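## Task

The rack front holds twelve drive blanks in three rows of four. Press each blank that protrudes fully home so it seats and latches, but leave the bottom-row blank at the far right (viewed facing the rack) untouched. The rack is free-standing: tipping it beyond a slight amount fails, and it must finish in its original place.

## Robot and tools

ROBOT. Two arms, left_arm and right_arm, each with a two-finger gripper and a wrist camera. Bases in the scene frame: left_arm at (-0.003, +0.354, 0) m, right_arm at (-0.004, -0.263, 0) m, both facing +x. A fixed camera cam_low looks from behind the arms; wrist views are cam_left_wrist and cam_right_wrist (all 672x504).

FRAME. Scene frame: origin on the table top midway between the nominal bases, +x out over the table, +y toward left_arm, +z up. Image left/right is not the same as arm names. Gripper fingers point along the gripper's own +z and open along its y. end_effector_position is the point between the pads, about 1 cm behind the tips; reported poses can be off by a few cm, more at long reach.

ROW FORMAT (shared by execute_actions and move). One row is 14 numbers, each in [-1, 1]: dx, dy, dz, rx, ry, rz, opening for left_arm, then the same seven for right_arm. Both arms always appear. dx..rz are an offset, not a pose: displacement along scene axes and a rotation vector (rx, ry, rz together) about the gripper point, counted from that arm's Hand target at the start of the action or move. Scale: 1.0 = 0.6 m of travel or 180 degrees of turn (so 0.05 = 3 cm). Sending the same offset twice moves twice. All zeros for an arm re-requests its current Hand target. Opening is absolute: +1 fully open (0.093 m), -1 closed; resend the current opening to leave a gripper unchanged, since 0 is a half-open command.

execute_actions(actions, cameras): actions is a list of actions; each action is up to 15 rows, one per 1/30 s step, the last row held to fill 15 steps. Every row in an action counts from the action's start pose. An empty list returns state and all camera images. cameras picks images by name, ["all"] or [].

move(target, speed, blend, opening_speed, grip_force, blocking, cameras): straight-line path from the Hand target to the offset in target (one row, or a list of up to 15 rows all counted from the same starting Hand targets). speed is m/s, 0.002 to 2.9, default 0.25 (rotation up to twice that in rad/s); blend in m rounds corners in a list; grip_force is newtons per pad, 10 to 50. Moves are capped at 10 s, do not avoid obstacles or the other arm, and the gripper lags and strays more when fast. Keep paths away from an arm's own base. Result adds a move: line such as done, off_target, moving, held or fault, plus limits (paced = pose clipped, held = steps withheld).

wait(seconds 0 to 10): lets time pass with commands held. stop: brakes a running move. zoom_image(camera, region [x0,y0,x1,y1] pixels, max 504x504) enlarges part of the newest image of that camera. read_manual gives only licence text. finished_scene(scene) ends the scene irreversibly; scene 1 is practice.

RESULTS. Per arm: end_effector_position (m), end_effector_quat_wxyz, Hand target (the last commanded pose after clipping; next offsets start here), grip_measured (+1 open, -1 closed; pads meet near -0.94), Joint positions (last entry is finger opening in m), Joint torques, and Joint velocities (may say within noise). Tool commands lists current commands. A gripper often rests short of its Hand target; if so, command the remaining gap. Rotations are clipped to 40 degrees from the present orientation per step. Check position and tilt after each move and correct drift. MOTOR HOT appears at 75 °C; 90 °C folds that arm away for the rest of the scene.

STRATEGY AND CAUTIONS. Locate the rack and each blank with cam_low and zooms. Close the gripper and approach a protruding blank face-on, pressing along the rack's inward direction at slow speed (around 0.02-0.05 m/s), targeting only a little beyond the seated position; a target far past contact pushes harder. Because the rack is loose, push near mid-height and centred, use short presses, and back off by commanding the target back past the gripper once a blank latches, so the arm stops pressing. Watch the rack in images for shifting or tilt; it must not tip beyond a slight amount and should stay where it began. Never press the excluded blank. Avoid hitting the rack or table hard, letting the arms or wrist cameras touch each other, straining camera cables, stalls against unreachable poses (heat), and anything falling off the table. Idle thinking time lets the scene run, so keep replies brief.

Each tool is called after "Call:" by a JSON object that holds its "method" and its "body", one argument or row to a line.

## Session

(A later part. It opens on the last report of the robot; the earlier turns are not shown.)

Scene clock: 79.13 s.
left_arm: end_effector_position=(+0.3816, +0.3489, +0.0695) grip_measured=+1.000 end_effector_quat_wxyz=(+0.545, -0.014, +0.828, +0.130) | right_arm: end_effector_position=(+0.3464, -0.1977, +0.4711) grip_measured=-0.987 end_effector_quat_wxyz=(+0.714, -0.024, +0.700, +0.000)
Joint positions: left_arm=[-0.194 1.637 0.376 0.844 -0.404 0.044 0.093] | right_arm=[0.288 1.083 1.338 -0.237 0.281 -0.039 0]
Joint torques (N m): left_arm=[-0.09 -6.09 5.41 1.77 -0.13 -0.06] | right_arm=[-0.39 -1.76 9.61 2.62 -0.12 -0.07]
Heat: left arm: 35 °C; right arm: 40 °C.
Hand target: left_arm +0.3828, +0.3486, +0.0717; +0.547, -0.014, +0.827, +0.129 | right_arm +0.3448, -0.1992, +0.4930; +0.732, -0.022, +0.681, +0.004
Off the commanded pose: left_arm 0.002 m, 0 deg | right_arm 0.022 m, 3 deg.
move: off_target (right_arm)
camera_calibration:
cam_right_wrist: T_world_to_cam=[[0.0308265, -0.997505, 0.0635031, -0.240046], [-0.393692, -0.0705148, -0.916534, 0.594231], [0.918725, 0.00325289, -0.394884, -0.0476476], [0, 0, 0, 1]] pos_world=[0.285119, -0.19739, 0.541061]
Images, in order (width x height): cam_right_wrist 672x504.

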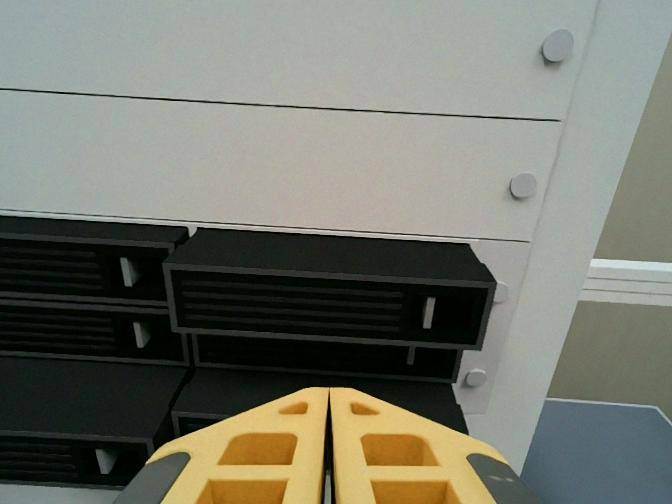

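Call:
{"method": "move", "body": {
  "target": [0,0,0,0,0,0,1,0.075,0.0,0.0,0,0,0,-1],
  "speed": 0.05,
  "cameras": ["cam_right_wrist","cam_low"]
}}

Call:
{"method": "zoom_image", "body": {
  "camera": "cam_low",
  "region": [200, 0, 310, 80]
}}

Scene clock: 82.17 s.
left_arm: end_effector_position=(+0.3816, +0.3489, +0.0695) grip_measured=+1.000 end_effector_quat_wxyz=(+0.545, -0.014, +0.828, +0.130) | right_arm: end_effector_position=(+0.3915, -0.1981, +0.4663) grip_measured=-0.987 end_effector_quat_wxyz=(+0.709, -0.025, +0.705, -0.002)
Joint positions: left_arm=[-0.194 1.637 0.376 0.844 -0.404 0.044 0.093] | right_arm=[0.229 1.227 1.408 -0.177 0.226 -0.04 0]
Joint torques (N m): left_arm=[-0.08 -6.08 5.44 1.76 -0.13 -0.06] | right_arm=[-0.44 -3.19 10.17 2.7 -0.15 -0.01]
Heat: left arm: 36 °C; right arm: 40 °C.
Hand target: left_arm +0.3828, +0.3486, +0.0717; +0.547, -0.014, +0.827, +0.129 | right_arm +0.3899, -0.1993, +0.4930; +0.732, -0.022, +0.681, +0.004
Off the commanded pose: left_arm 0.002 m, 0 deg | right_arm 0.027 m, 4 deg.
move: off_target (right_arm)
camera_calibration:
cam_right_wrist: T_world_to_cam=[[0.0283274, -0.997269, 0.0682086, -0.242662], [-0.40654, -0.0738317, -0.910645, 0.609073], [0.913194, -0.00193332, -0.407521, -0.0838142], [0, 0, 0, 1]] pos_world=[0.331025, -0.197192, 0.537045]
Images, in order (width x height): cam_low 672x504, cam_right_wrist 672x504.

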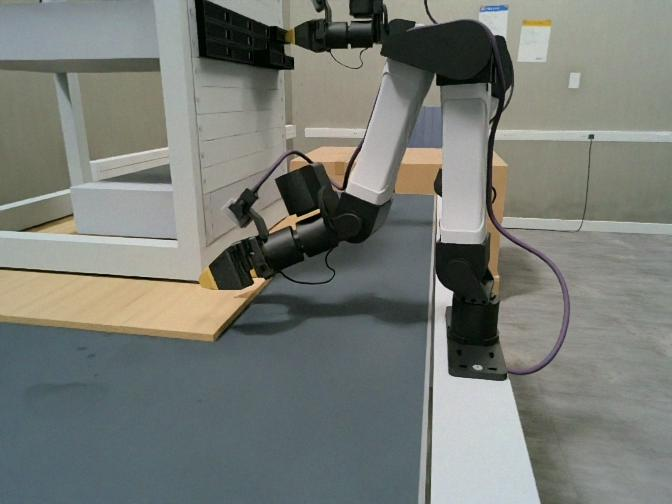

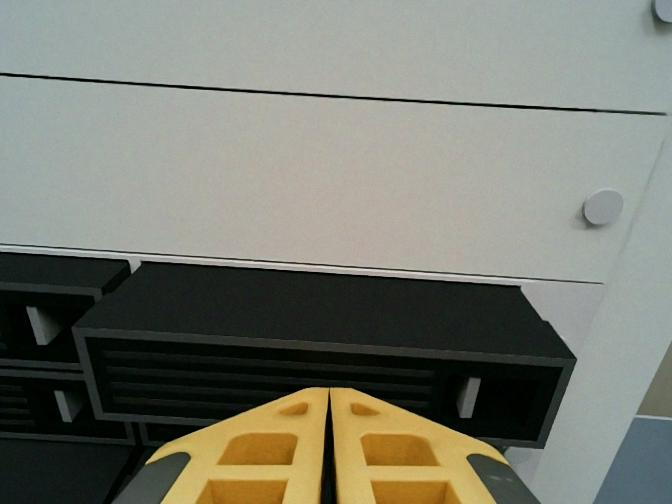

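Scaled by 4.582 from the camera's 672x504 image, which has a finer 960x720 frame.

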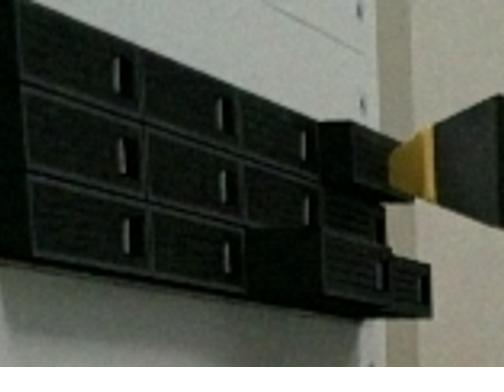

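Call:
{"method": "move", "body": {
  "target": [0,0,0,0,0,0,1,0.03,0.0,0.01,0,0,0,-1],
  "speed": 0.03,
  "cameras": ["cam_right_wrist"]
}}

Call:
{"method": "move", "body": {
  "target": [0,0,0,0,0,0,1,0.033,0.0,0.002,0,0,0,-1],
  "speed": 0.03,
  "cameras": ["cam_right_wrist","cam_low"]
}}

Call:
{"method": "zoom_image", "body": {
  "camera": "cam_low",
  "region": [200, 0, 310, 80]
}}

Scene clock: 87.57 s.
left_arm: end_effector_position=(+0.3816, +0.3489, +0.0695) grip_measured=+1.000 end_effector_quat_wxyz=(+0.545, -0.014, +0.828, +0.130) | right_arm: end_effector_position=(+0.4081, -0.1980, +0.4759) grip_measured=-0.987 end_effector_quat_wxyz=(+0.712, -0.024, +0.702, -0.002)
Joint positions: left_arm=[-0.194 1.637 0.376 0.844 -0.404 0.044 0.093] | right_arm=[0.212 1.295 1.484 -0.175 0.208 -0.04 0]
Joint torques (N m): left_arm=[-0.1 -6.05 5.44 1.76 -0.14 -0.06] | right_arm=[-0.49 -3.44 9.96 2.68 -0.18 0.02]
Heat: left arm: 36 °C; right arm: 41 °C.
Hand target: left_arm +0.3828, +0.3486, +0.0717; +0.547, -0.014, +0.827, +0.129 | right_arm +0.4078, -0.1993, +0.4990; +0.732, -0.022, +0.681, +0.004
Off the commanded pose: left_arm 0.002 m, 0 deg | right_arm 0.023 m, 3 deg.
move: off_target (right_arm)
camera_calibration:
cam_right_wrist: T_world_to_cam=[[0.0283759, -0.997395, 0.0663124, -0.242936], [-0.397988, -0.0721271, -0.914551, 0.623269], [0.916952, -0.000440381, -0.398998, -0.100412], [0, 0, 0, 1]] pos_world=[0.34702, -0.197392, 0.546056]
Images, in order (width x height): cam_right_wrist 672x504.

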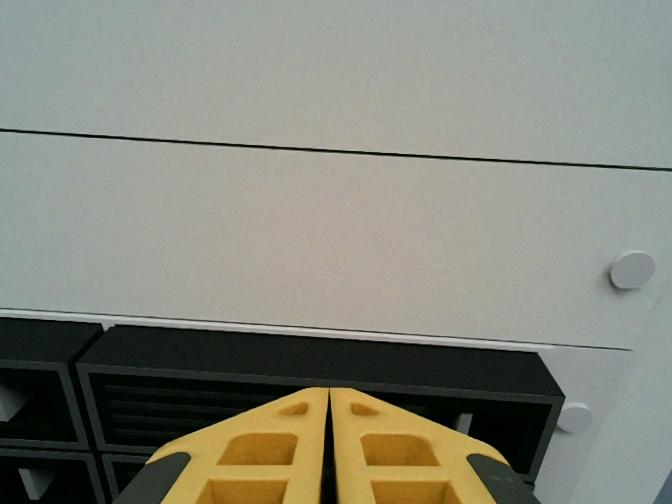

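Scene clock: 88.63 s.
left_arm: end_effector_position=(+0.3816, +0.3489, +0.0695) grip_measured=+1.000 end_effector_quat_wxyz=(+0.545, -0.014, +0.828, +0.130) | right_arm: end_effector_position=(+0.4102, -0.1978, +0.4769) grip_measured=-0.987 end_effector_quat_wxyz=(+0.702, -0.030, +0.711, +0.000)
Joint positions: left_arm=[-0.194 1.637 0.376 0.844 -0.404 0.044 0.093] | right_arm=[0.204 1.314 1.531 -0.232 0.191 -0.04 0]
Joint torques (N m): left_arm=[-0.08 -6.08 5.42 1.76 -0.13 -0.06] | right_arm=[-1.29 -0.16 9.72 3.44 -0.14 0.02]
Heat: left arm: 36 °C; right arm: 41 °C.
Hand target: left_arm +0.3828, +0.3486, +0.0717; +0.547, -0.014, +0.827, +0.129 | right_arm +0.4276, -0.1992, +0.5002; +0.732, -0.022, +0.681, +0.004
Off the commanded pose: left_arm 0.002 m, 0 deg | right_arm 0.029 m, 5 deg.
move: off_target (right_arm)
camera_calibration:
cam_right_wrist: T_world_to_cam=[[0.0394157, -0.996627, 0.0719735, -0.249945], [-0.422166, -0.0818947, -0.902812, 0.627476], [0.905661, 0.00520017, -0.423971, -0.0843444], [0, 0, 0, 1]] pos_world=[0.351138, -0.197277, 0.548723]
Images, in order (width x height): cam_low 672x504, cam_right_wrist 672x504.

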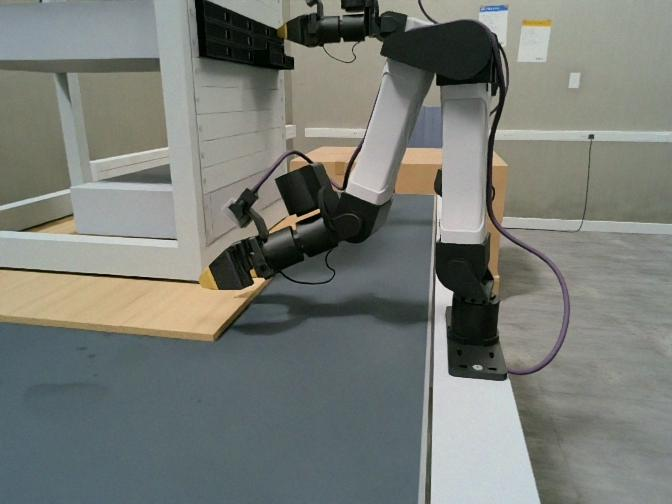

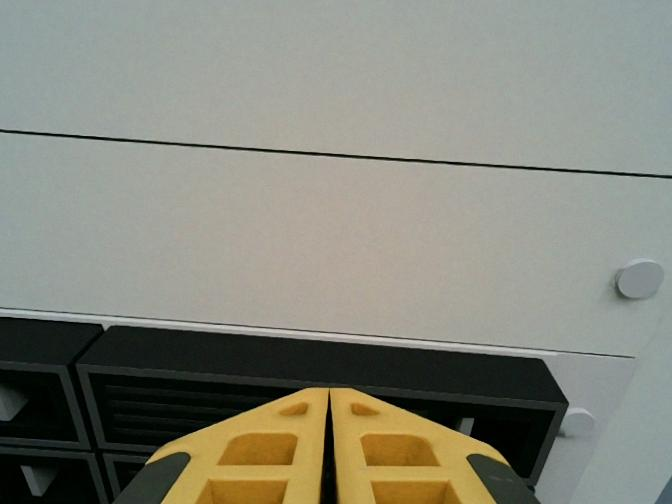

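Scaled by 4.582 from the camera's 672x504 image, which has a finer 960x720 frame.

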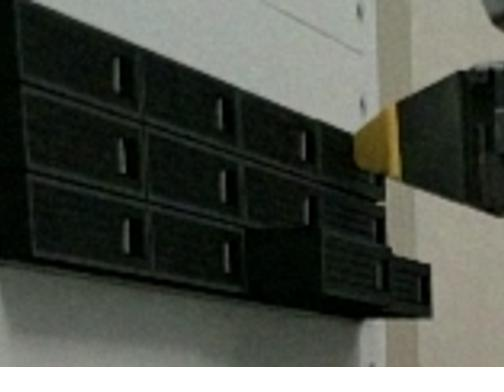

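Call:
{"method": "move", "body": {
  "target": [0,0,0,0,0,0,1,0.015,0.0,0.0,0,0,0,-1],
  "speed": 0.03
}}

Call:
{"method": "move", "body": {
  "target": [
    [0,0,0,0,0,0,1,-0.2,0.0,0.0,0,0,0,-1],
    [0,0,0,0,0,0,1,-0.2,0.18,-0.152,0,0.03,0,-1]
  ],
  "speed": 0.12,
  "blend": [0.02,0],
  "cameras": ["cam_right_wrist","cam_low"]
}}

Call:
{"method": "zoom_image", "body": {
  "camera": "cam_low",
  "region": [200, 0, 310, 80]
}}

Scene clock: 94.40 s.
left_arm: end_effector_position=(+0.3816, +0.3489, +0.0695) grip_measured=+1.000 end_effector_quat_wxyz=(+0.545, -0.014, +0.828, +0.130) | right_arm: end_effector_position=(+0.4125, -0.1975, +0.4751) grip_measured=-0.987 end_effector_quat_wxyz=(+0.696, -0.033, +0.717, +0.001)
Joint positions: left_arm=[-0.194 1.637 0.376 0.844 -0.404 0.044 0.093] | right_arm=[0.2 1.325 1.549 -0.255 0.182 -0.04 0]
Joint torques (N m): left_arm=[-0.12 -6.08 5.44 1.76 -0.14 -0.06] | right_arm=[-1.5 0.85 9.84 3.84 -0.11 0.03]
Heat: left arm: 36 °C; right arm: 45 °C.
Hand target: left_arm +0.3828, +0.3486, +0.0717; +0.547, -0.014, +0.827, +0.129 | right_arm +0.4366, -0.1993, +0.5002; +0.732, -0.022, +0.680, +0.004
Off the commanded pose: left_arm 0.002 m, 0 deg | right_arm 0.035 m, 6 deg.
move: off_target (right_arm)

Scene clock: 97.30 s.
left_arm: end_effector_position=(+0.3816, +0.3489, +0.0695) grip_measured=+1.000 end_effector_quat_wxyz=(+0.545, -0.014, +0.828, +0.130) | right_arm: end_effector_position=(+0.3164, -0.0921, +0.4080) grip_measured=-0.987 end_effector_quat_wxyz=(+0.694, -0.033, +0.719, -0.003)
Joint positions: left_arm=[-0.194 1.637 0.376 0.844 -0.404 0.044 0.093] | right_arm=[0.793 1.127 1.151 -0.075 0.779 -0.016 0]
Joint torques (N m): left_arm=[-0.06 -6.11 5.44 1.77 -0.13 -0.05] | right_arm=[0.5 -2.81 5.75 2.51 0.11 0.2]
Heat: left arm: 36 °C; right arm: 45 °C.
Hand target: left_arm +0.3828, +0.3486, +0.0717; +0.547, -0.014, +0.827, +0.129 | right_arm +0.3166, -0.0912, +0.4090; +0.699, -0.021, +0.714, +0.005
Off the commanded pose: left_arm 0.002 m, 0 deg | right_arm 0.001 m, 2 deg.
move: done
camera_calibration:
cam_right_wrist: T_world_to_cam=[[0.0414399, -0.995859, 0.0809225, -0.140153], [-0.44176, -0.0909076, -0.892515, 0.535475], [0.896176, 0.00123739, -0.443698, -0.0184007], [0, 0, 0, 1]] pos_world=[0.25885, -0.0908712, 0.481097]
Images, in order (width x height): cam_low 672x504, cam_right_wrist 672x504.

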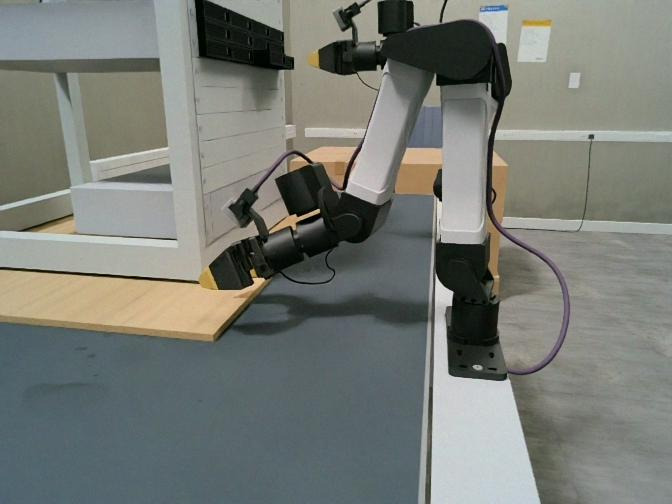

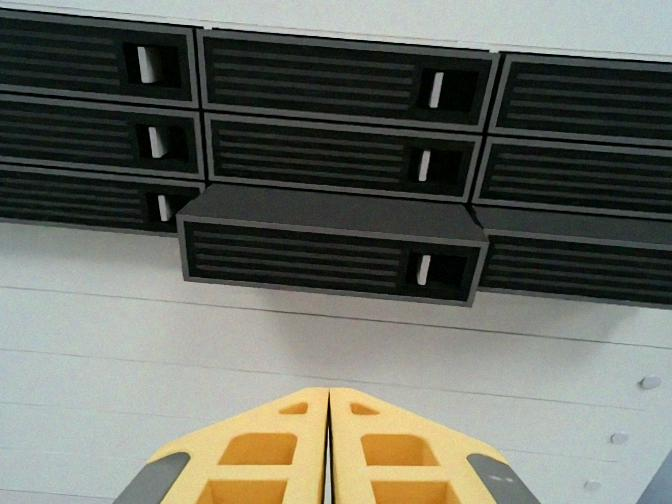

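Scaled by 4.582 from the camera's 672x504 image, which has a finer 960x720 frame.

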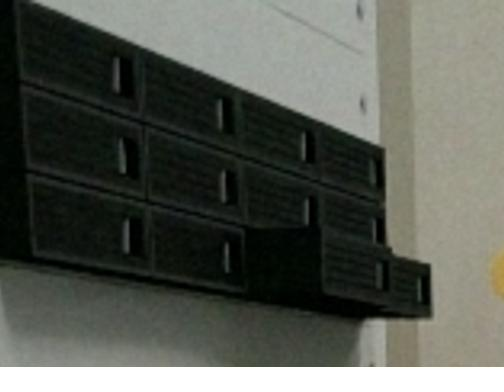

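Call:
{"method": "move", "body": {
  "target": [0,0,0,0,0,0,1,0.07,0.003,0.048,0,-0.025,0.0,-1],
  "speed": 0.08,
  "cameras": ["cam_right_wrist","cam_low"]
}}

Call:
{"method": "zoom_image", "body": {
  "camera": "cam_low",
  "region": [200, 0, 310, 80]
}}

Scene clock: 101.80 s.
left_arm: end_effector_position=(+0.3816, +0.3489, +0.0695) grip_measured=+1.000 end_effector_quat_wxyz=(+0.545, -0.014, +0.828, +0.130) | right_arm: end_effector_position=(+0.3570, -0.0899, +0.4142) grip_measured=-0.987 end_effector_quat_wxyz=(+0.709, -0.033, +0.704, -0.011)
Joint positions: left_arm=[-0.194 1.637 0.376 0.844 -0.404 0.044 0.093] | right_arm=[0.688 1.242 1.199 0.049 0.686 -0.067 0]
Joint torques (N m): left_arm=[-0.08 -6.08 5.45 1.76 -0.13 -0.05] | right_arm=[-0.35 -3.34 10.43 2.51 -0.15 -0.01]
Heat: left arm: 36 °C; right arm: 45 °C.
Hand target: left_arm +0.3828, +0.3486, +0.0717; +0.547, -0.014, +0.827, +0.129 | right_arm +0.3587, -0.0895, +0.4378; +0.727, -0.021, +0.686, +0.004
Off the commanded pose: left_arm 0.002 m, 0 deg | right_arm 0.024 m, 4 deg.
move: off_target (right_arm)
camera_calibration:
cam_right_wrist: T_world_to_cam=[[0.0268185, -0.995408, 0.0918934, -0.139376], [-0.405166, -0.094861, -0.909308, 0.552614], [0.91385, -0.0128459, -0.40585, -0.0752695], [0, 0, 0, 1]] pos_world=[0.296424, -0.0872809, 0.484756]
Images, in order (width x height): cam_low 672x504, cam_right_wrist 672x504.

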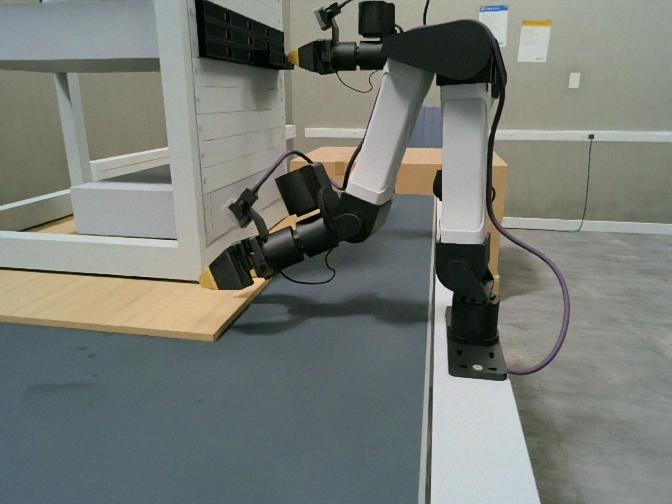

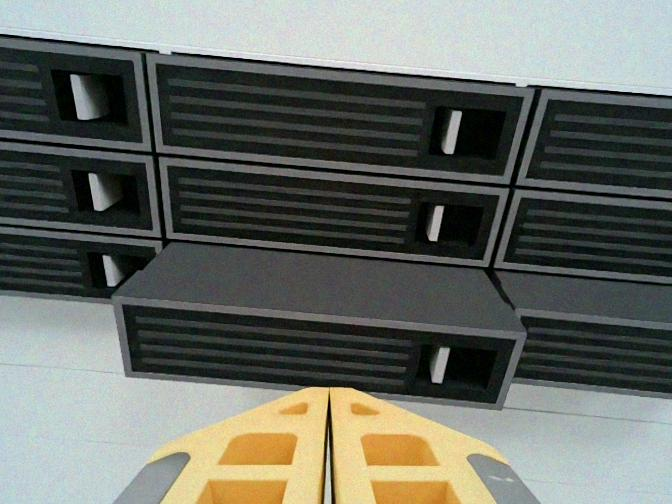

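Scaled by 4.582 from the camera's 672x504 image, which has a finer 960x720 frame.

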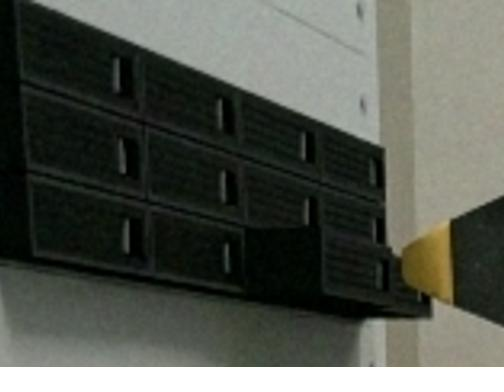

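Call:
{"method": "move", "body": {
  "target": [0,0,0,0,0,0,1,0.04,0,0.003,0,0,0.0,-1],
  "speed": 0.04
}}

Call:
{"method": "move", "body": {
  "target": [0,0,0,0,0,0,1,0.04,0,0.004,0,0,0.0,-1],
  "speed": 0.03,
  "cameras": ["cam_right_wrist","cam_low"]
}}

Call:
{"method": "zoom_image", "body": {
  "camera": "cam_low",
  "region": [200, 0, 310, 80]
}}

Scene clock: 105.47 s.
left_arm: end_effector_position=(+0.3816, +0.3489, +0.0695) grip_measured=+1.000 end_effector_quat_wxyz=(+0.545, -0.014, +0.828, +0.130) | right_arm: end_effector_position=(+0.3806, -0.0896, +0.4157) grip_measured=-0.987 end_effector_quat_wxyz=(+0.708, -0.034, +0.705, -0.012)
Joint positions: left_arm=[-0.194 1.637 0.376 0.844 -0.404 0.044 0.093] | right_arm=[0.632 1.312 1.256 0.06 0.63 -0.067 0]
Joint torques (N m): left_arm=[-0.08 -6.09 5.44 1.76 -0.12 -0.06] | right_arm=[-0.44 -3.9 10.47 2.58 -0.17 0.03]
Heat: left arm: 36 °C; right arm: 44 °C.
Hand target: left_arm +0.3828, +0.3486, +0.0717; +0.547, -0.014, +0.827, +0.129 | right_arm +0.3827, -0.0895, +0.4396; +0.727, -0.021, +0.686, +0.004
Off the commanded pose: left_arm 0.002 m, 0 deg | right_arm 0.024 m, 4 deg.
move: off_target (right_arm)

Scene clock: 106.60 s.
left_arm: end_effector_position=(+0.3816, +0.3489, +0.0695) grip_measured=+1.000 end_effector_quat_wxyz=(+0.545, -0.014, +0.828, +0.130) | right_arm: end_effector_position=(+0.4039, -0.0892, +0.4171) grip_measured=-0.987 end_effector_quat_wxyz=(+0.707, -0.035, +0.707, -0.013)
Joint positions: left_arm=[-0.194 1.637 0.376 0.844 -0.404 0.044 0.093] | right_arm=[0.585 1.384 1.321 0.063 0.582 -0.067 0]
Joint torques (N m): left_arm=[-0.08 -6.09 5.44 1.76 -0.13 -0.05] | right_arm=[-0.57 -4.41 10.67 2.61 -0.19 0.07]
Heat: left arm: 37 °C; right arm: 45 °C.
Hand target: left_arm +0.3828, +0.3486, +0.0717; +0.547, -0.014, +0.827, +0.129 | right_arm +0.4066, -0.0895, +0.4420; +0.727, -0.021, +0.686, +0.004
Off the commanded pose: left_arm 0.002 m, 0 deg | right_arm 0.025 m, 4 deg.
move: off_target (right_arm)
camera_calibration:
cam_right_wrist: T_world_to_cam=[[0.0277922, -0.994894, 0.0970207, -0.142734], [-0.410397, -0.0998575, -0.906423, 0.57478], [0.911483, -0.0146256, -0.411077, -0.114069], [0, 0, 0, 1]] pos_world=[0.343827, -0.0862774, 0.487951]
Images, in order (width x height): cam_low 672x504, cam_right_wrist 672x504.

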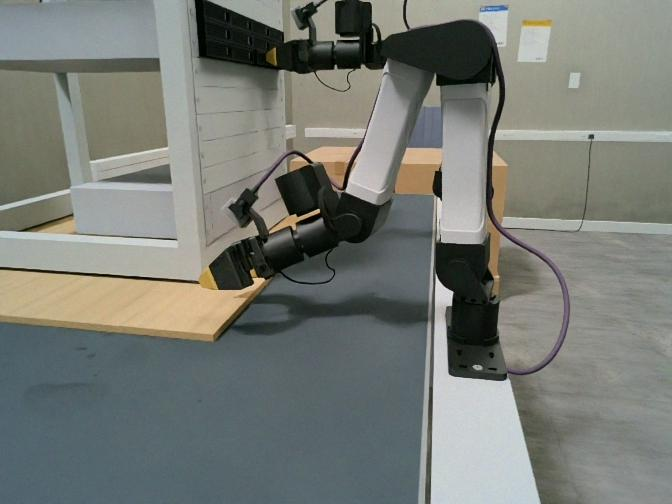

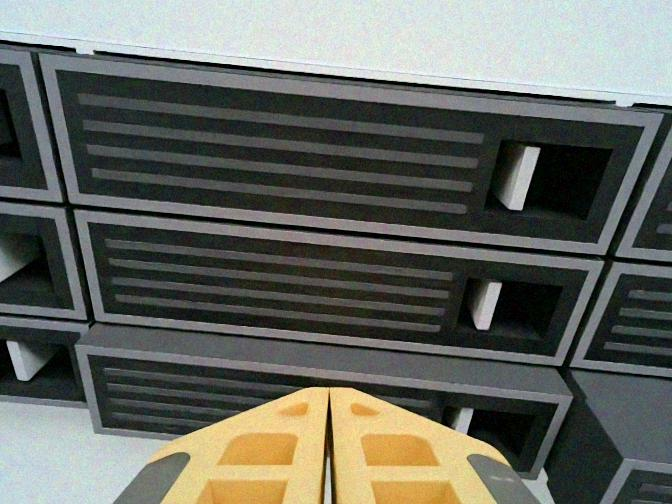

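Scaled by 4.582 from the camera's 672x504 image, which has a finer 960x720 frame.

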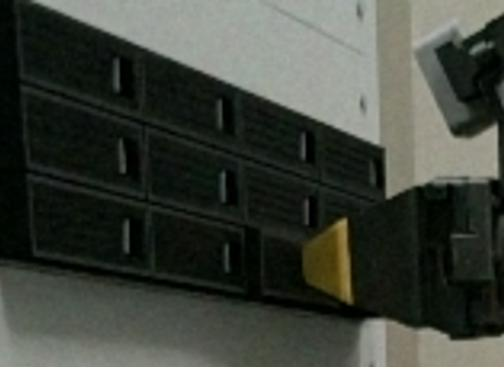

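Call:
{"method": "move", "body": {
  "target": [0,0,0,0,0,0,1,0.047,0,0.002,0,0,0.0,-1],
  "speed": 0.03
}}

Call:
{"method": "move", "body": {
  "target": [0,0,0,0,0,0,1,-0.24,-0.08,-0.04,0,0,-0.02,-1],
  "speed": 0.12,
  "cameras": ["cam_right_wrist","cam_low"]
}}

Call:
{"method": "zoom_image", "body": {
  "camera": "cam_low",
  "region": [200, 0, 310, 80]
}}

Scene clock: 110.80 s.
left_arm: end_effector_position=(+0.3816, +0.3489, +0.0695) grip_measured=+1.000 end_effector_quat_wxyz=(+0.545, -0.014, +0.828, +0.130) | right_arm: end_effector_position=(+0.4133, -0.0894, +0.4180) grip_measured=-0.987 end_effector_quat_wxyz=(+0.697, -0.041, +0.715, -0.019)
Joint positions: left_arm=[-0.194 1.637 0.376 0.844 -0.404 0.044 0.093] | right_arm=[0.566 1.419 1.38 0.007 0.564 -0.067 0]
Joint torques (N m): left_arm=[-0.08 -6.11 5.42 1.76 -0.13 -0.06] | right_arm=[-3.18 -1.28 11.44 3.33 -0.53 0.09]
Heat: left arm: 37 °C; right arm: 45 °C.
Hand target: left_arm +0.3828, +0.3486, +0.0717; +0.547, -0.014, +0.827, +0.129 | right_arm +0.4349, -0.0894, +0.4431; +0.727, -0.022, +0.686, +0.004
Off the commanded pose: left_arm 0.002 m, 0 deg | right_arm 0.033 m, 6 deg.
move: off_target (right_arm)

Scene clock: 112.77 s.
left_arm: end_effector_position=(+0.3816, +0.3489, +0.0695) grip_measured=+1.000 end_effector_quat_wxyz=(+0.545, -0.014, +0.828, +0.130) | right_arm: end_effector_position=(+0.2920, -0.1374, +0.4236) grip_measured=-0.987 end_effector_quat_wxyz=(+0.728, +0.002, +0.685, -0.015)
Joint positions: left_arm=[-0.194 1.637 0.376 0.844 -0.404 0.044 0.093] | right_arm=[0.763 0.96 1.03 0.019 0.813 -0.082 0]
Joint torques (N m): left_arm=[-0.06 -6.08 5.42 1.76 -0.13 -0.06] | right_arm=[0.62 -2.13 5.16 2.12 0.08 -0.01]
Heat: left arm: 37 °C; right arm: 45 °C.
Hand target: left_arm +0.3828, +0.3486, +0.0717; +0.547, -0.014, +0.827, +0.129 | right_arm +0.2908, -0.1376, +0.4193; +0.727, +0.000, +0.687, -0.019
Off the commanded pose: left_arm 0.002 m, 0 deg | right_arm 0.005 m, 1 deg.
move: done
camera_calibration:
cam_right_wrist: T_world_to_cam=[[-0.029169, -0.998508, 0.0461555, -0.150484], [-0.356963, -0.0327248, -0.933545, 0.53509], [0.933663, -0.0437063, -0.355476, -0.0440742], [0, 0, 0, 1]] pos_world=[0.227769, -0.134675, 0.490809]
Images, in order (width x height): cam_low 672x504, cam_right_wrist 672x504.

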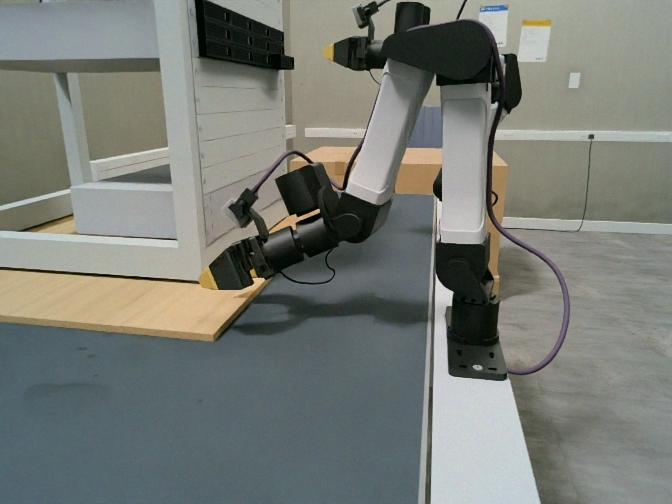

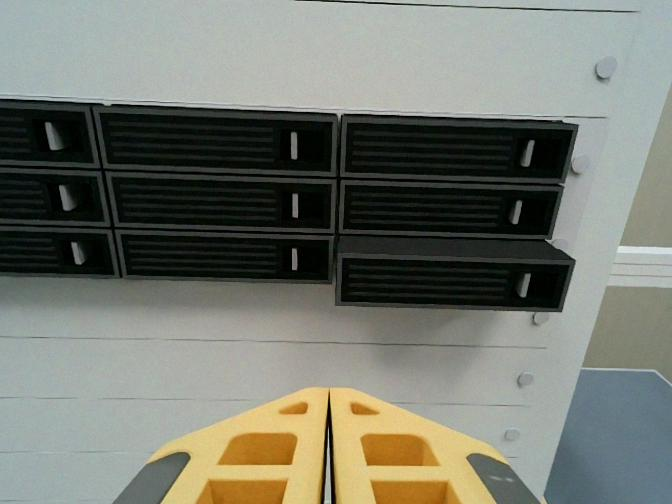

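Scaled by 4.582 from the camera's 672x504 image, which has a finer 960x720 frame.

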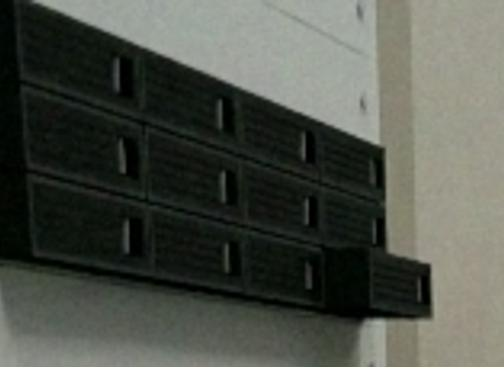

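Call:
{"method": "move", "body": {
  "target": [0,0,0,0,0,0,1,0.035,-0.104,0.01,0.508,0.0075,0.021,0.3],
  "speed": 0.3,
  "cameras": ["cam_right_wrist","cam_low"]
}}

Scene clock: 126.93 s.
left_arm: end_effector_position=(+0.3816, +0.3489, +0.0695) grip_measured=+1.000 end_effector_quat_wxyz=(+0.545, -0.014, +0.828, +0.130) | right_arm: end_effector_position=(+0.3169, -0.1959, +0.4022) grip_measured=+0.298 end_effector_quat_wxyz=(+0.495, +0.503, +0.522, +0.480)
Joint positions: left_arm=[-0.194 1.637 0.376 0.844 -0.404 0.044 0.093] | right_arm=[0.383 0.912 1.046 -0.188 0.408 1.558 0.06]
Joint torques (N m): left_arm=[-0.08 -6.08 5.44 1.75 -0.13 -0.06] | right_arm=[-0.4 -2.19 10.09 2.34 -0.04 0.1]
Heat: left arm: 37 °C; right arm: 44 °C.
Hand target: left_arm +0.3828, +0.3486, +0.0717; +0.547, -0.014, +0.827, +0.129 | right_arm +0.3118, -0.1998, +0.4253; +0.500, +0.500, +0.500, +0.500
Off the commanded pose: left_arm 0.002 m, 0 deg | right_arm 0.024 m, 3 deg.
move: off_target (right_arm)
camera_calibration:
cam_right_wrist: T_world_to_cam=[[-0.0520225, -0.0636012, -0.996619, 0.402523], [-0.417718, 0.907858, -0.0361323, 0.364628], [0.907086, 0.414426, -0.0737964, -0.0926492], [0, 0, 0, 1]] pos_world=[0.257293, -0.267033, 0.407499]
Images, in order (width x height): cam_low 672x504, cam_right_wrist 672x504.

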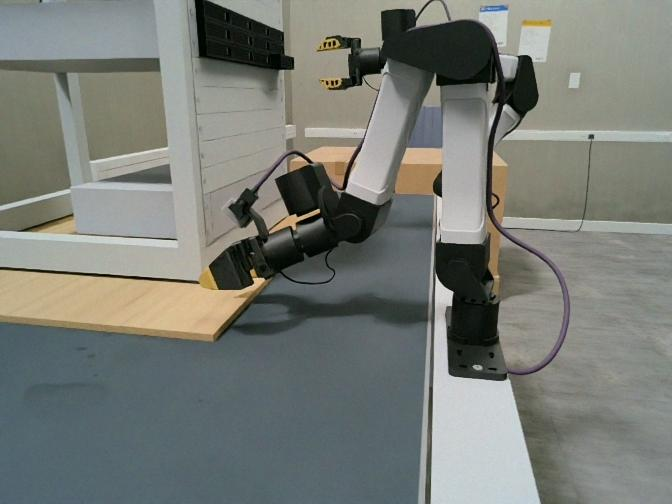

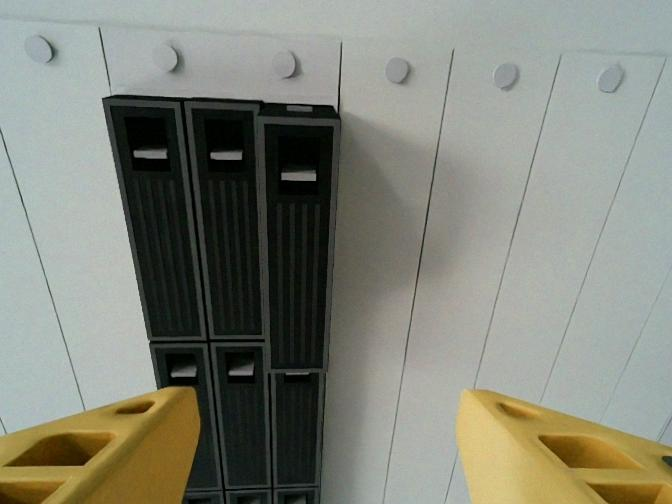

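Call:
{"method": "move", "body": {
  "target": [0,0,0,0,0,0,1,0.055,-0.012,0.017,0,-0.017,0,0.3],
  "speed": 0.15,
  "cameras": ["cam_right_wrist","cam_low"]
}}

Call:
{"method": "zoom_image", "body": {
  "camera": "cam_low",
  "region": [220, 10, 350, 110]
}}

Scene clock: 132.90 s.
left_arm: end_effector_position=(+0.3816, +0.3489, +0.0695) grip_measured=+1.000 end_effector_quat_wxyz=(+0.545, -0.014, +0.828, +0.130) | right_arm: end_effector_position=(+0.3447, -0.2054, +0.4111) grip_measured=+0.298 end_effector_quat_wxyz=(+0.501, +0.497, +0.506, +0.496)
Joint positions: left_arm=[-0.194 1.637 0.376 0.844 -0.404 0.044 0.093] | right_arm=[0.279 0.992 1.067 -0.081 0.305 1.559 0.06]
Joint torques (N m): left_arm=[-0.05 -6.11 5.44 1.75 -0.13 -0.06] | right_arm=[-0.36 -1.47 10.26 2.64 0.01 -0.07]
Heat: left arm: 37 °C; right arm: 45 °C.
Hand target: left_arm +0.3828, +0.3486, +0.0717; +0.547, -0.014, +0.827, +0.129 | right_arm +0.3449, -0.2070, +0.4353; +0.513, +0.486, +0.487, +0.513
Off the commanded pose: left_arm 0.002 m, 0 deg | right_arm 0.024 m, 3 deg.
move: off_target (right_arm)
camera_calibration:
cam_right_wrist: T_world_to_cam=[[-0.00868752, -0.0435911, -0.999012, 0.402454], [-0.415121, 0.909051, -0.0360558, 0.384569], [0.909725, 0.414398, -0.025993, -0.133748], [0, 0, 0, 1]] pos_world=[0.284813, -0.276625, 0.412445]
Images, in order (width x height): cam_low 672x504, cam_right_wrist 672x504.

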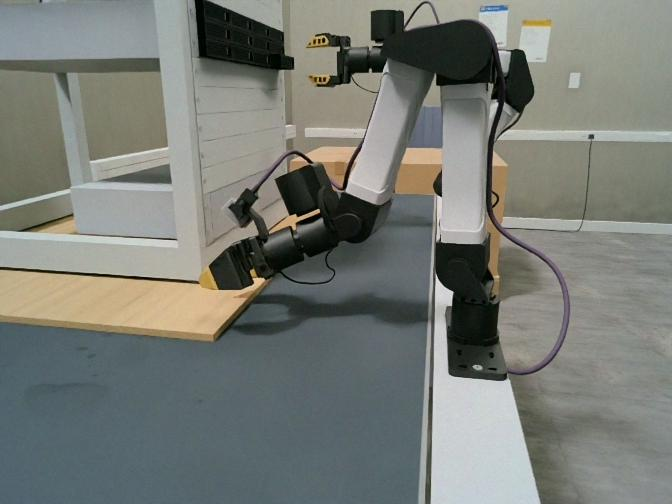

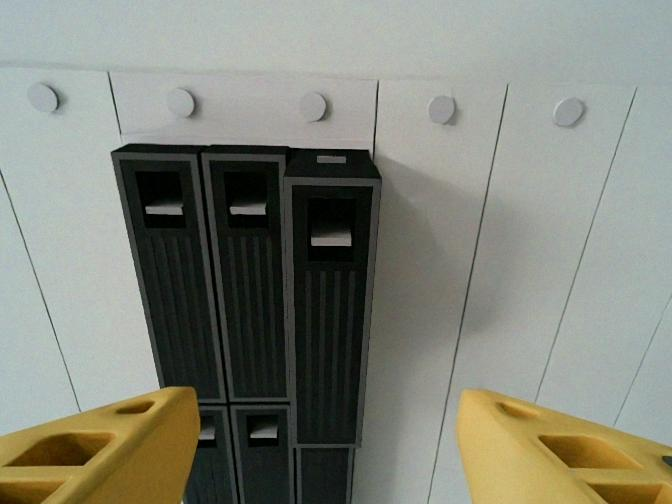

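Scaled by 3.877 from the camera's 672x504 image, which has a finer 960x720 frame.

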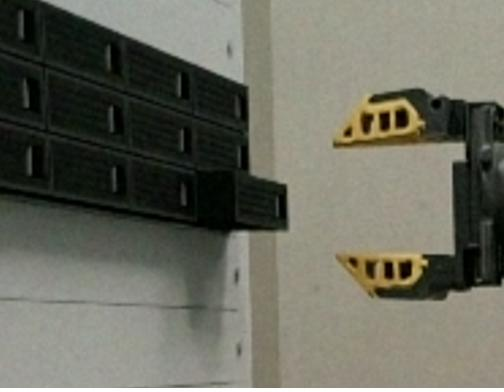

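Call:
{"method": "move", "body": {
  "target": [0,0,0,0,0,0,1,0.085,0.0,0.004,0,0,0,0.3],
  "speed": 0.08,
  "cameras": ["cam_right_wrist","cam_low"]
}}

Call:
{"method": "zoom_image", "body": {
  "camera": "cam_low",
  "region": [220, 10, 350, 110]
}}

Scene clock: 137.07 s.
left_arm: end_effector_position=(+0.3816, +0.3489, +0.0695) grip_measured=+1.000 end_effector_quat_wxyz=(+0.545, -0.014, +0.828, +0.130) | right_arm: end_effector_position=(+0.3954, -0.2050, +0.4102) grip_measured=+0.298 end_effector_quat_wxyz=(+0.499, +0.499, +0.508, +0.493)
Joint positions: left_arm=[-0.194 1.637 0.376 0.844 -0.404 0.044 0.093] | right_arm=[0.216 1.177 1.162 -0.001 0.242 1.559 0.06]
Joint torques (N m): left_arm=[-0.09 -6.09 5.45 1.77 -0.13 -0.05] | right_arm=[-0.4 -3.1 10.74 2.62 -0.04 -0.04]
Heat: left arm: 38 °C; right arm: 45 °C.
Hand target: left_arm +0.3828, +0.3486, +0.0717; +0.547, -0.014, +0.827, +0.129 | right_arm +0.3959, -0.2071, +0.4378; +0.513, +0.486, +0.487, +0.513
Off the commanded pose: left_arm 0.002 m, 0 deg | right_arm 0.028 m, 4 deg.
move: off_target (right_arm)
camera_calibration:
cam_right_wrist: T_world_to_cam=[[-0.017261, -0.0452512, -0.998827, 0.404949], [-0.415761, 0.908838, -0.0339894, 0.404495], [0.90931, 0.414687, -0.0345012, -0.176448], [0, 0, 0, 1]] pos_world=[0.335609, -0.276125, 0.412135]
Images, in order (width x height): cam_low 672x504, cam_right_wrist 672x504.

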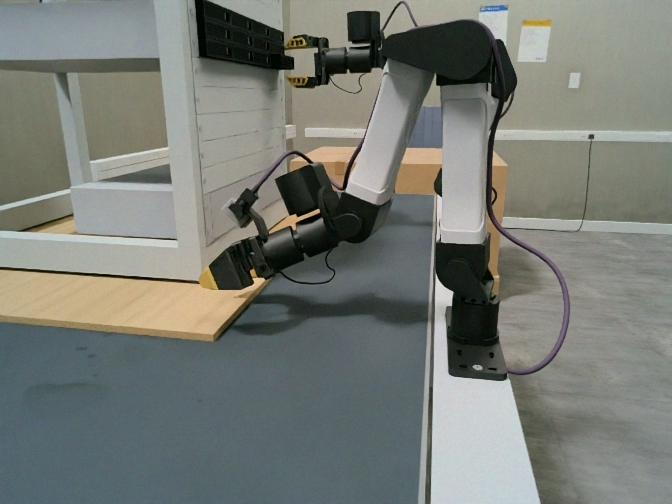

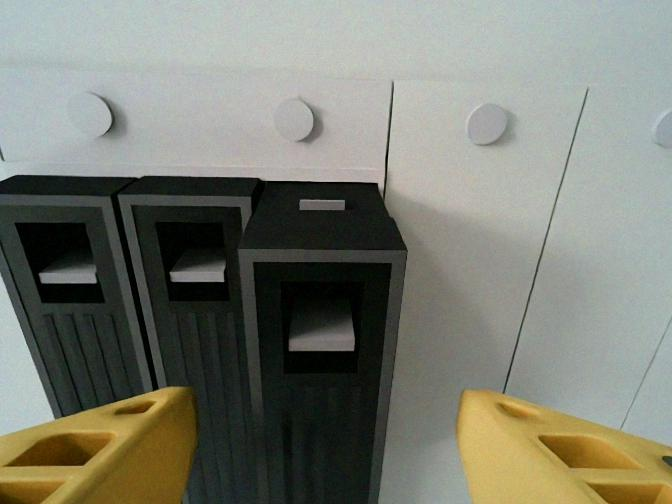

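Scaled by 3.877 from the camera's 672x504 image, which has a finer 960x720 frame.

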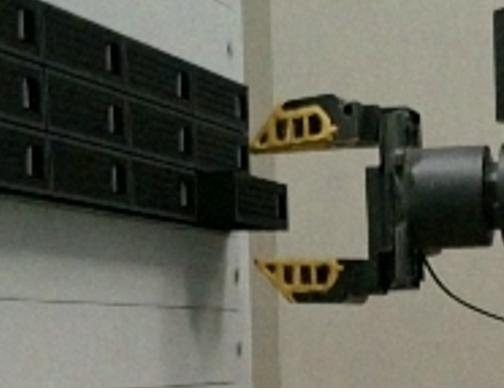

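Call:
{"method": "move", "body": {
  "target": [
    [0,0,0,0,0,0,1,0.013,0.0,0.002,0,0,0,0.3],
    [0,0,0,0,0,0,1,0.013,0.0,0.002,0,0,0,-0.55]
  ],
  "speed": 0.08,
  "grip_force": [50,40],
  "cameras": ["cam_right_wrist","cam_low"]
}}

Call:
{"method": "zoom_image", "body": {
  "camera": "cam_low",
  "region": [220, 10, 350, 110]
}}

Scene clock: 143.17 s.
left_arm: end_effector_position=(+0.3816, +0.3489, +0.0695) grip_measured=+1.000 end_effector_quat_wxyz=(+0.545, -0.014, +0.828, +0.130) | right_arm: end_effector_position=(+0.4029, -0.2048, +0.4131) grip_measured=-0.479 end_effector_quat_wxyz=(+0.500, +0.498, +0.507, +0.495)
Joint positions: left_arm=[-0.194 1.637 0.376 0.844 -0.404 0.044 0.093] | right_arm=[0.209 1.205 1.188 0.007 0.234 1.559 0.022]
Joint torques (N m): left_arm=[-0.1 -6.08 5.44 1.76 -0.13 -0.06] | right_arm=[-0.44 -3.23 10.58 2.66 -0.06 -0.03]
Heat: left arm: 38 °C; right arm: 45 °C.
Hand target: left_arm +0.3828, +0.3486, +0.0717; +0.547, -0.014, +0.827, +0.129 | right_arm +0.4037, -0.2070, +0.4389; +0.513, +0.486, +0.487, +0.513
Off the commanded pose: left_arm 0.002 m, 0 deg | right_arm 0.026 m, 4 deg.
grip_force (N): 50, 40
move: off_target (right_arm); target 2's new opening was sent with right_arm's hand 0.026 m and 4 deg from that target
camera_calibration:
cam_right_wrist: T_world_to_cam=[[-0.0135785, -0.0443458, -0.998924, 0.406711], [-0.416312, 0.90856, -0.0346752, 0.408007], [0.90912, 0.415393, -0.0307986, -0.184498], [0, 0, 0, 1]] pos_world=[0.343111, -0.276024, 0.414739]
Images, in order (width x height): cam_low 672x504, cam_right_wrist 672x504.

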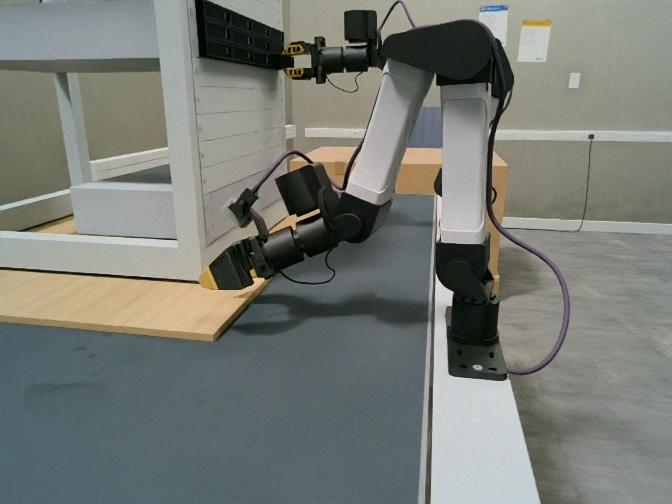

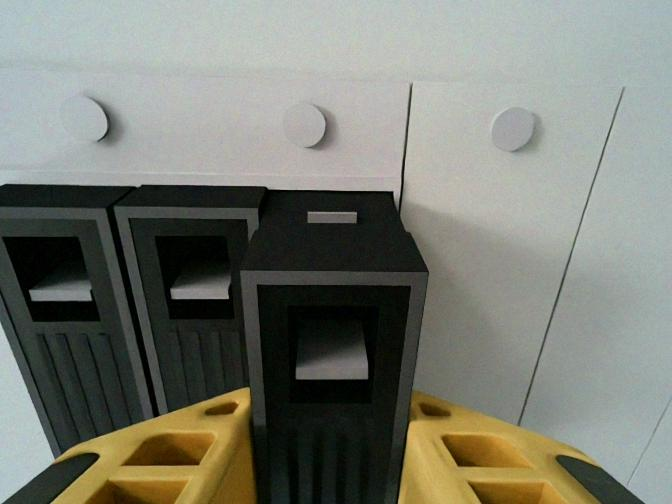

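Scaled by 3.877 from the camera's 672x504 image, which has a finer 960x720 frame.

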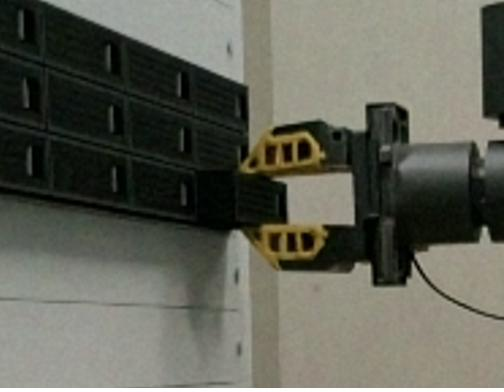

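Call:
{"method": "move", "body": {
  "target": [
    [0,0,0,0,0,0,1,0.0,0.0,0,0,0,0,-0.75],
    [0,0,0,0,0,0,1,-0.023,0.0,0,0,0,0,-0.75]
  ],
  "speed": 0.04,
  "cameras": ["cam_right_wrist","cam_low"]
}}

Call:
{"method": "zoom_image", "body": {
  "camera": "cam_low",
  "region": [200, 0, 310, 80]
}}

Scene clock: 147.07 s.
left_arm: end_effector_position=(+0.3816, +0.3489, +0.0695) grip_measured=+1.000 end_effector_quat_wxyz=(+0.545, -0.014, +0.828, +0.130) | right_arm: end_effector_position=(+0.4026, -0.2049, +0.4133) grip_measured=-0.486 end_effector_quat_wxyz=(+0.500, +0.498, +0.507, +0.495)
Joint positions: left_arm=[-0.194 1.637 0.376 0.844 -0.404 0.044 0.093] | right_arm=[0.209 1.205 1.188 0.007 0.234 1.559 0.022]
Joint torques (N m): left_arm=[-0.06 -6.09 5.46 1.76 -0.12 -0.06] | right_arm=[0.57 -6.64 8.38 2.45 0.09 -0.03]
Heat: left arm: 38 °C; right arm: 45 °C.
Hand target: left_arm +0.3828, +0.3486, +0.0717; +0.547, -0.014, +0.827, +0.129 | right_arm +0.3898, -0.2071, +0.4390; +0.513, +0.486, +0.487, +0.513
Off the commanded pose: left_arm 0.002 m, 0 deg | right_arm 0.029 m, 4 deg.
grip_force (N): 50, 40
move: off_target (right_arm)
camera_calibration:
cam_right_wrist: T_world_to_cam=[[-0.0128115, -0.0441014, -0.998945, 0.406718], [-0.416288, 0.908568, -0.0347725, 0.408056], [0.909142, 0.415404, -0.029999, -0.184605], [0, 0, 0, 1]] pos_world=[0.342912, -0.276124, 0.41494]
Images, in order (width x height): cam_low 672x504, cam_right_wrist 672x504.

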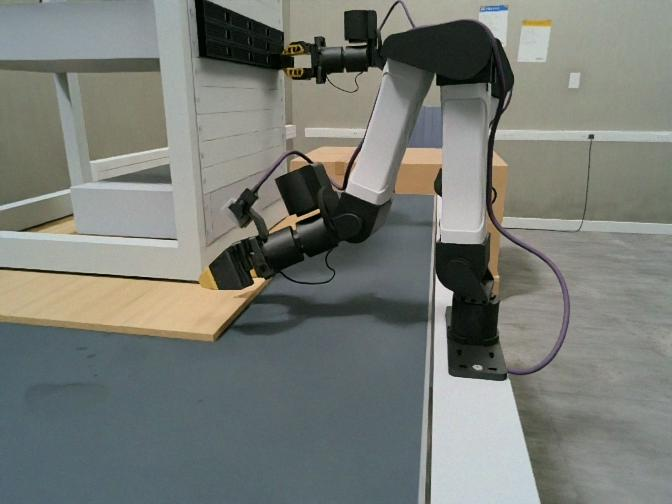

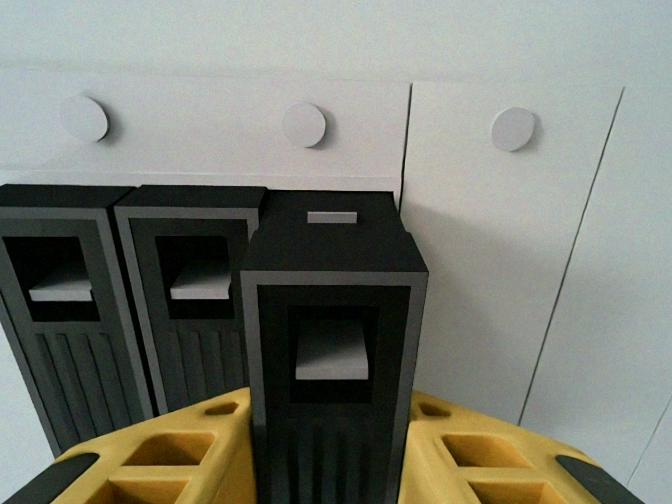

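Scaled by 4.582 from the camera's 672x504 image, which has a finer 960x720 frame.

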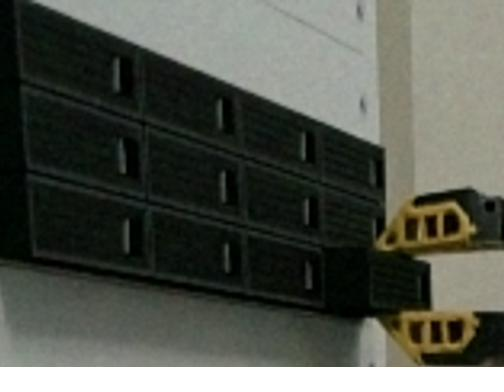

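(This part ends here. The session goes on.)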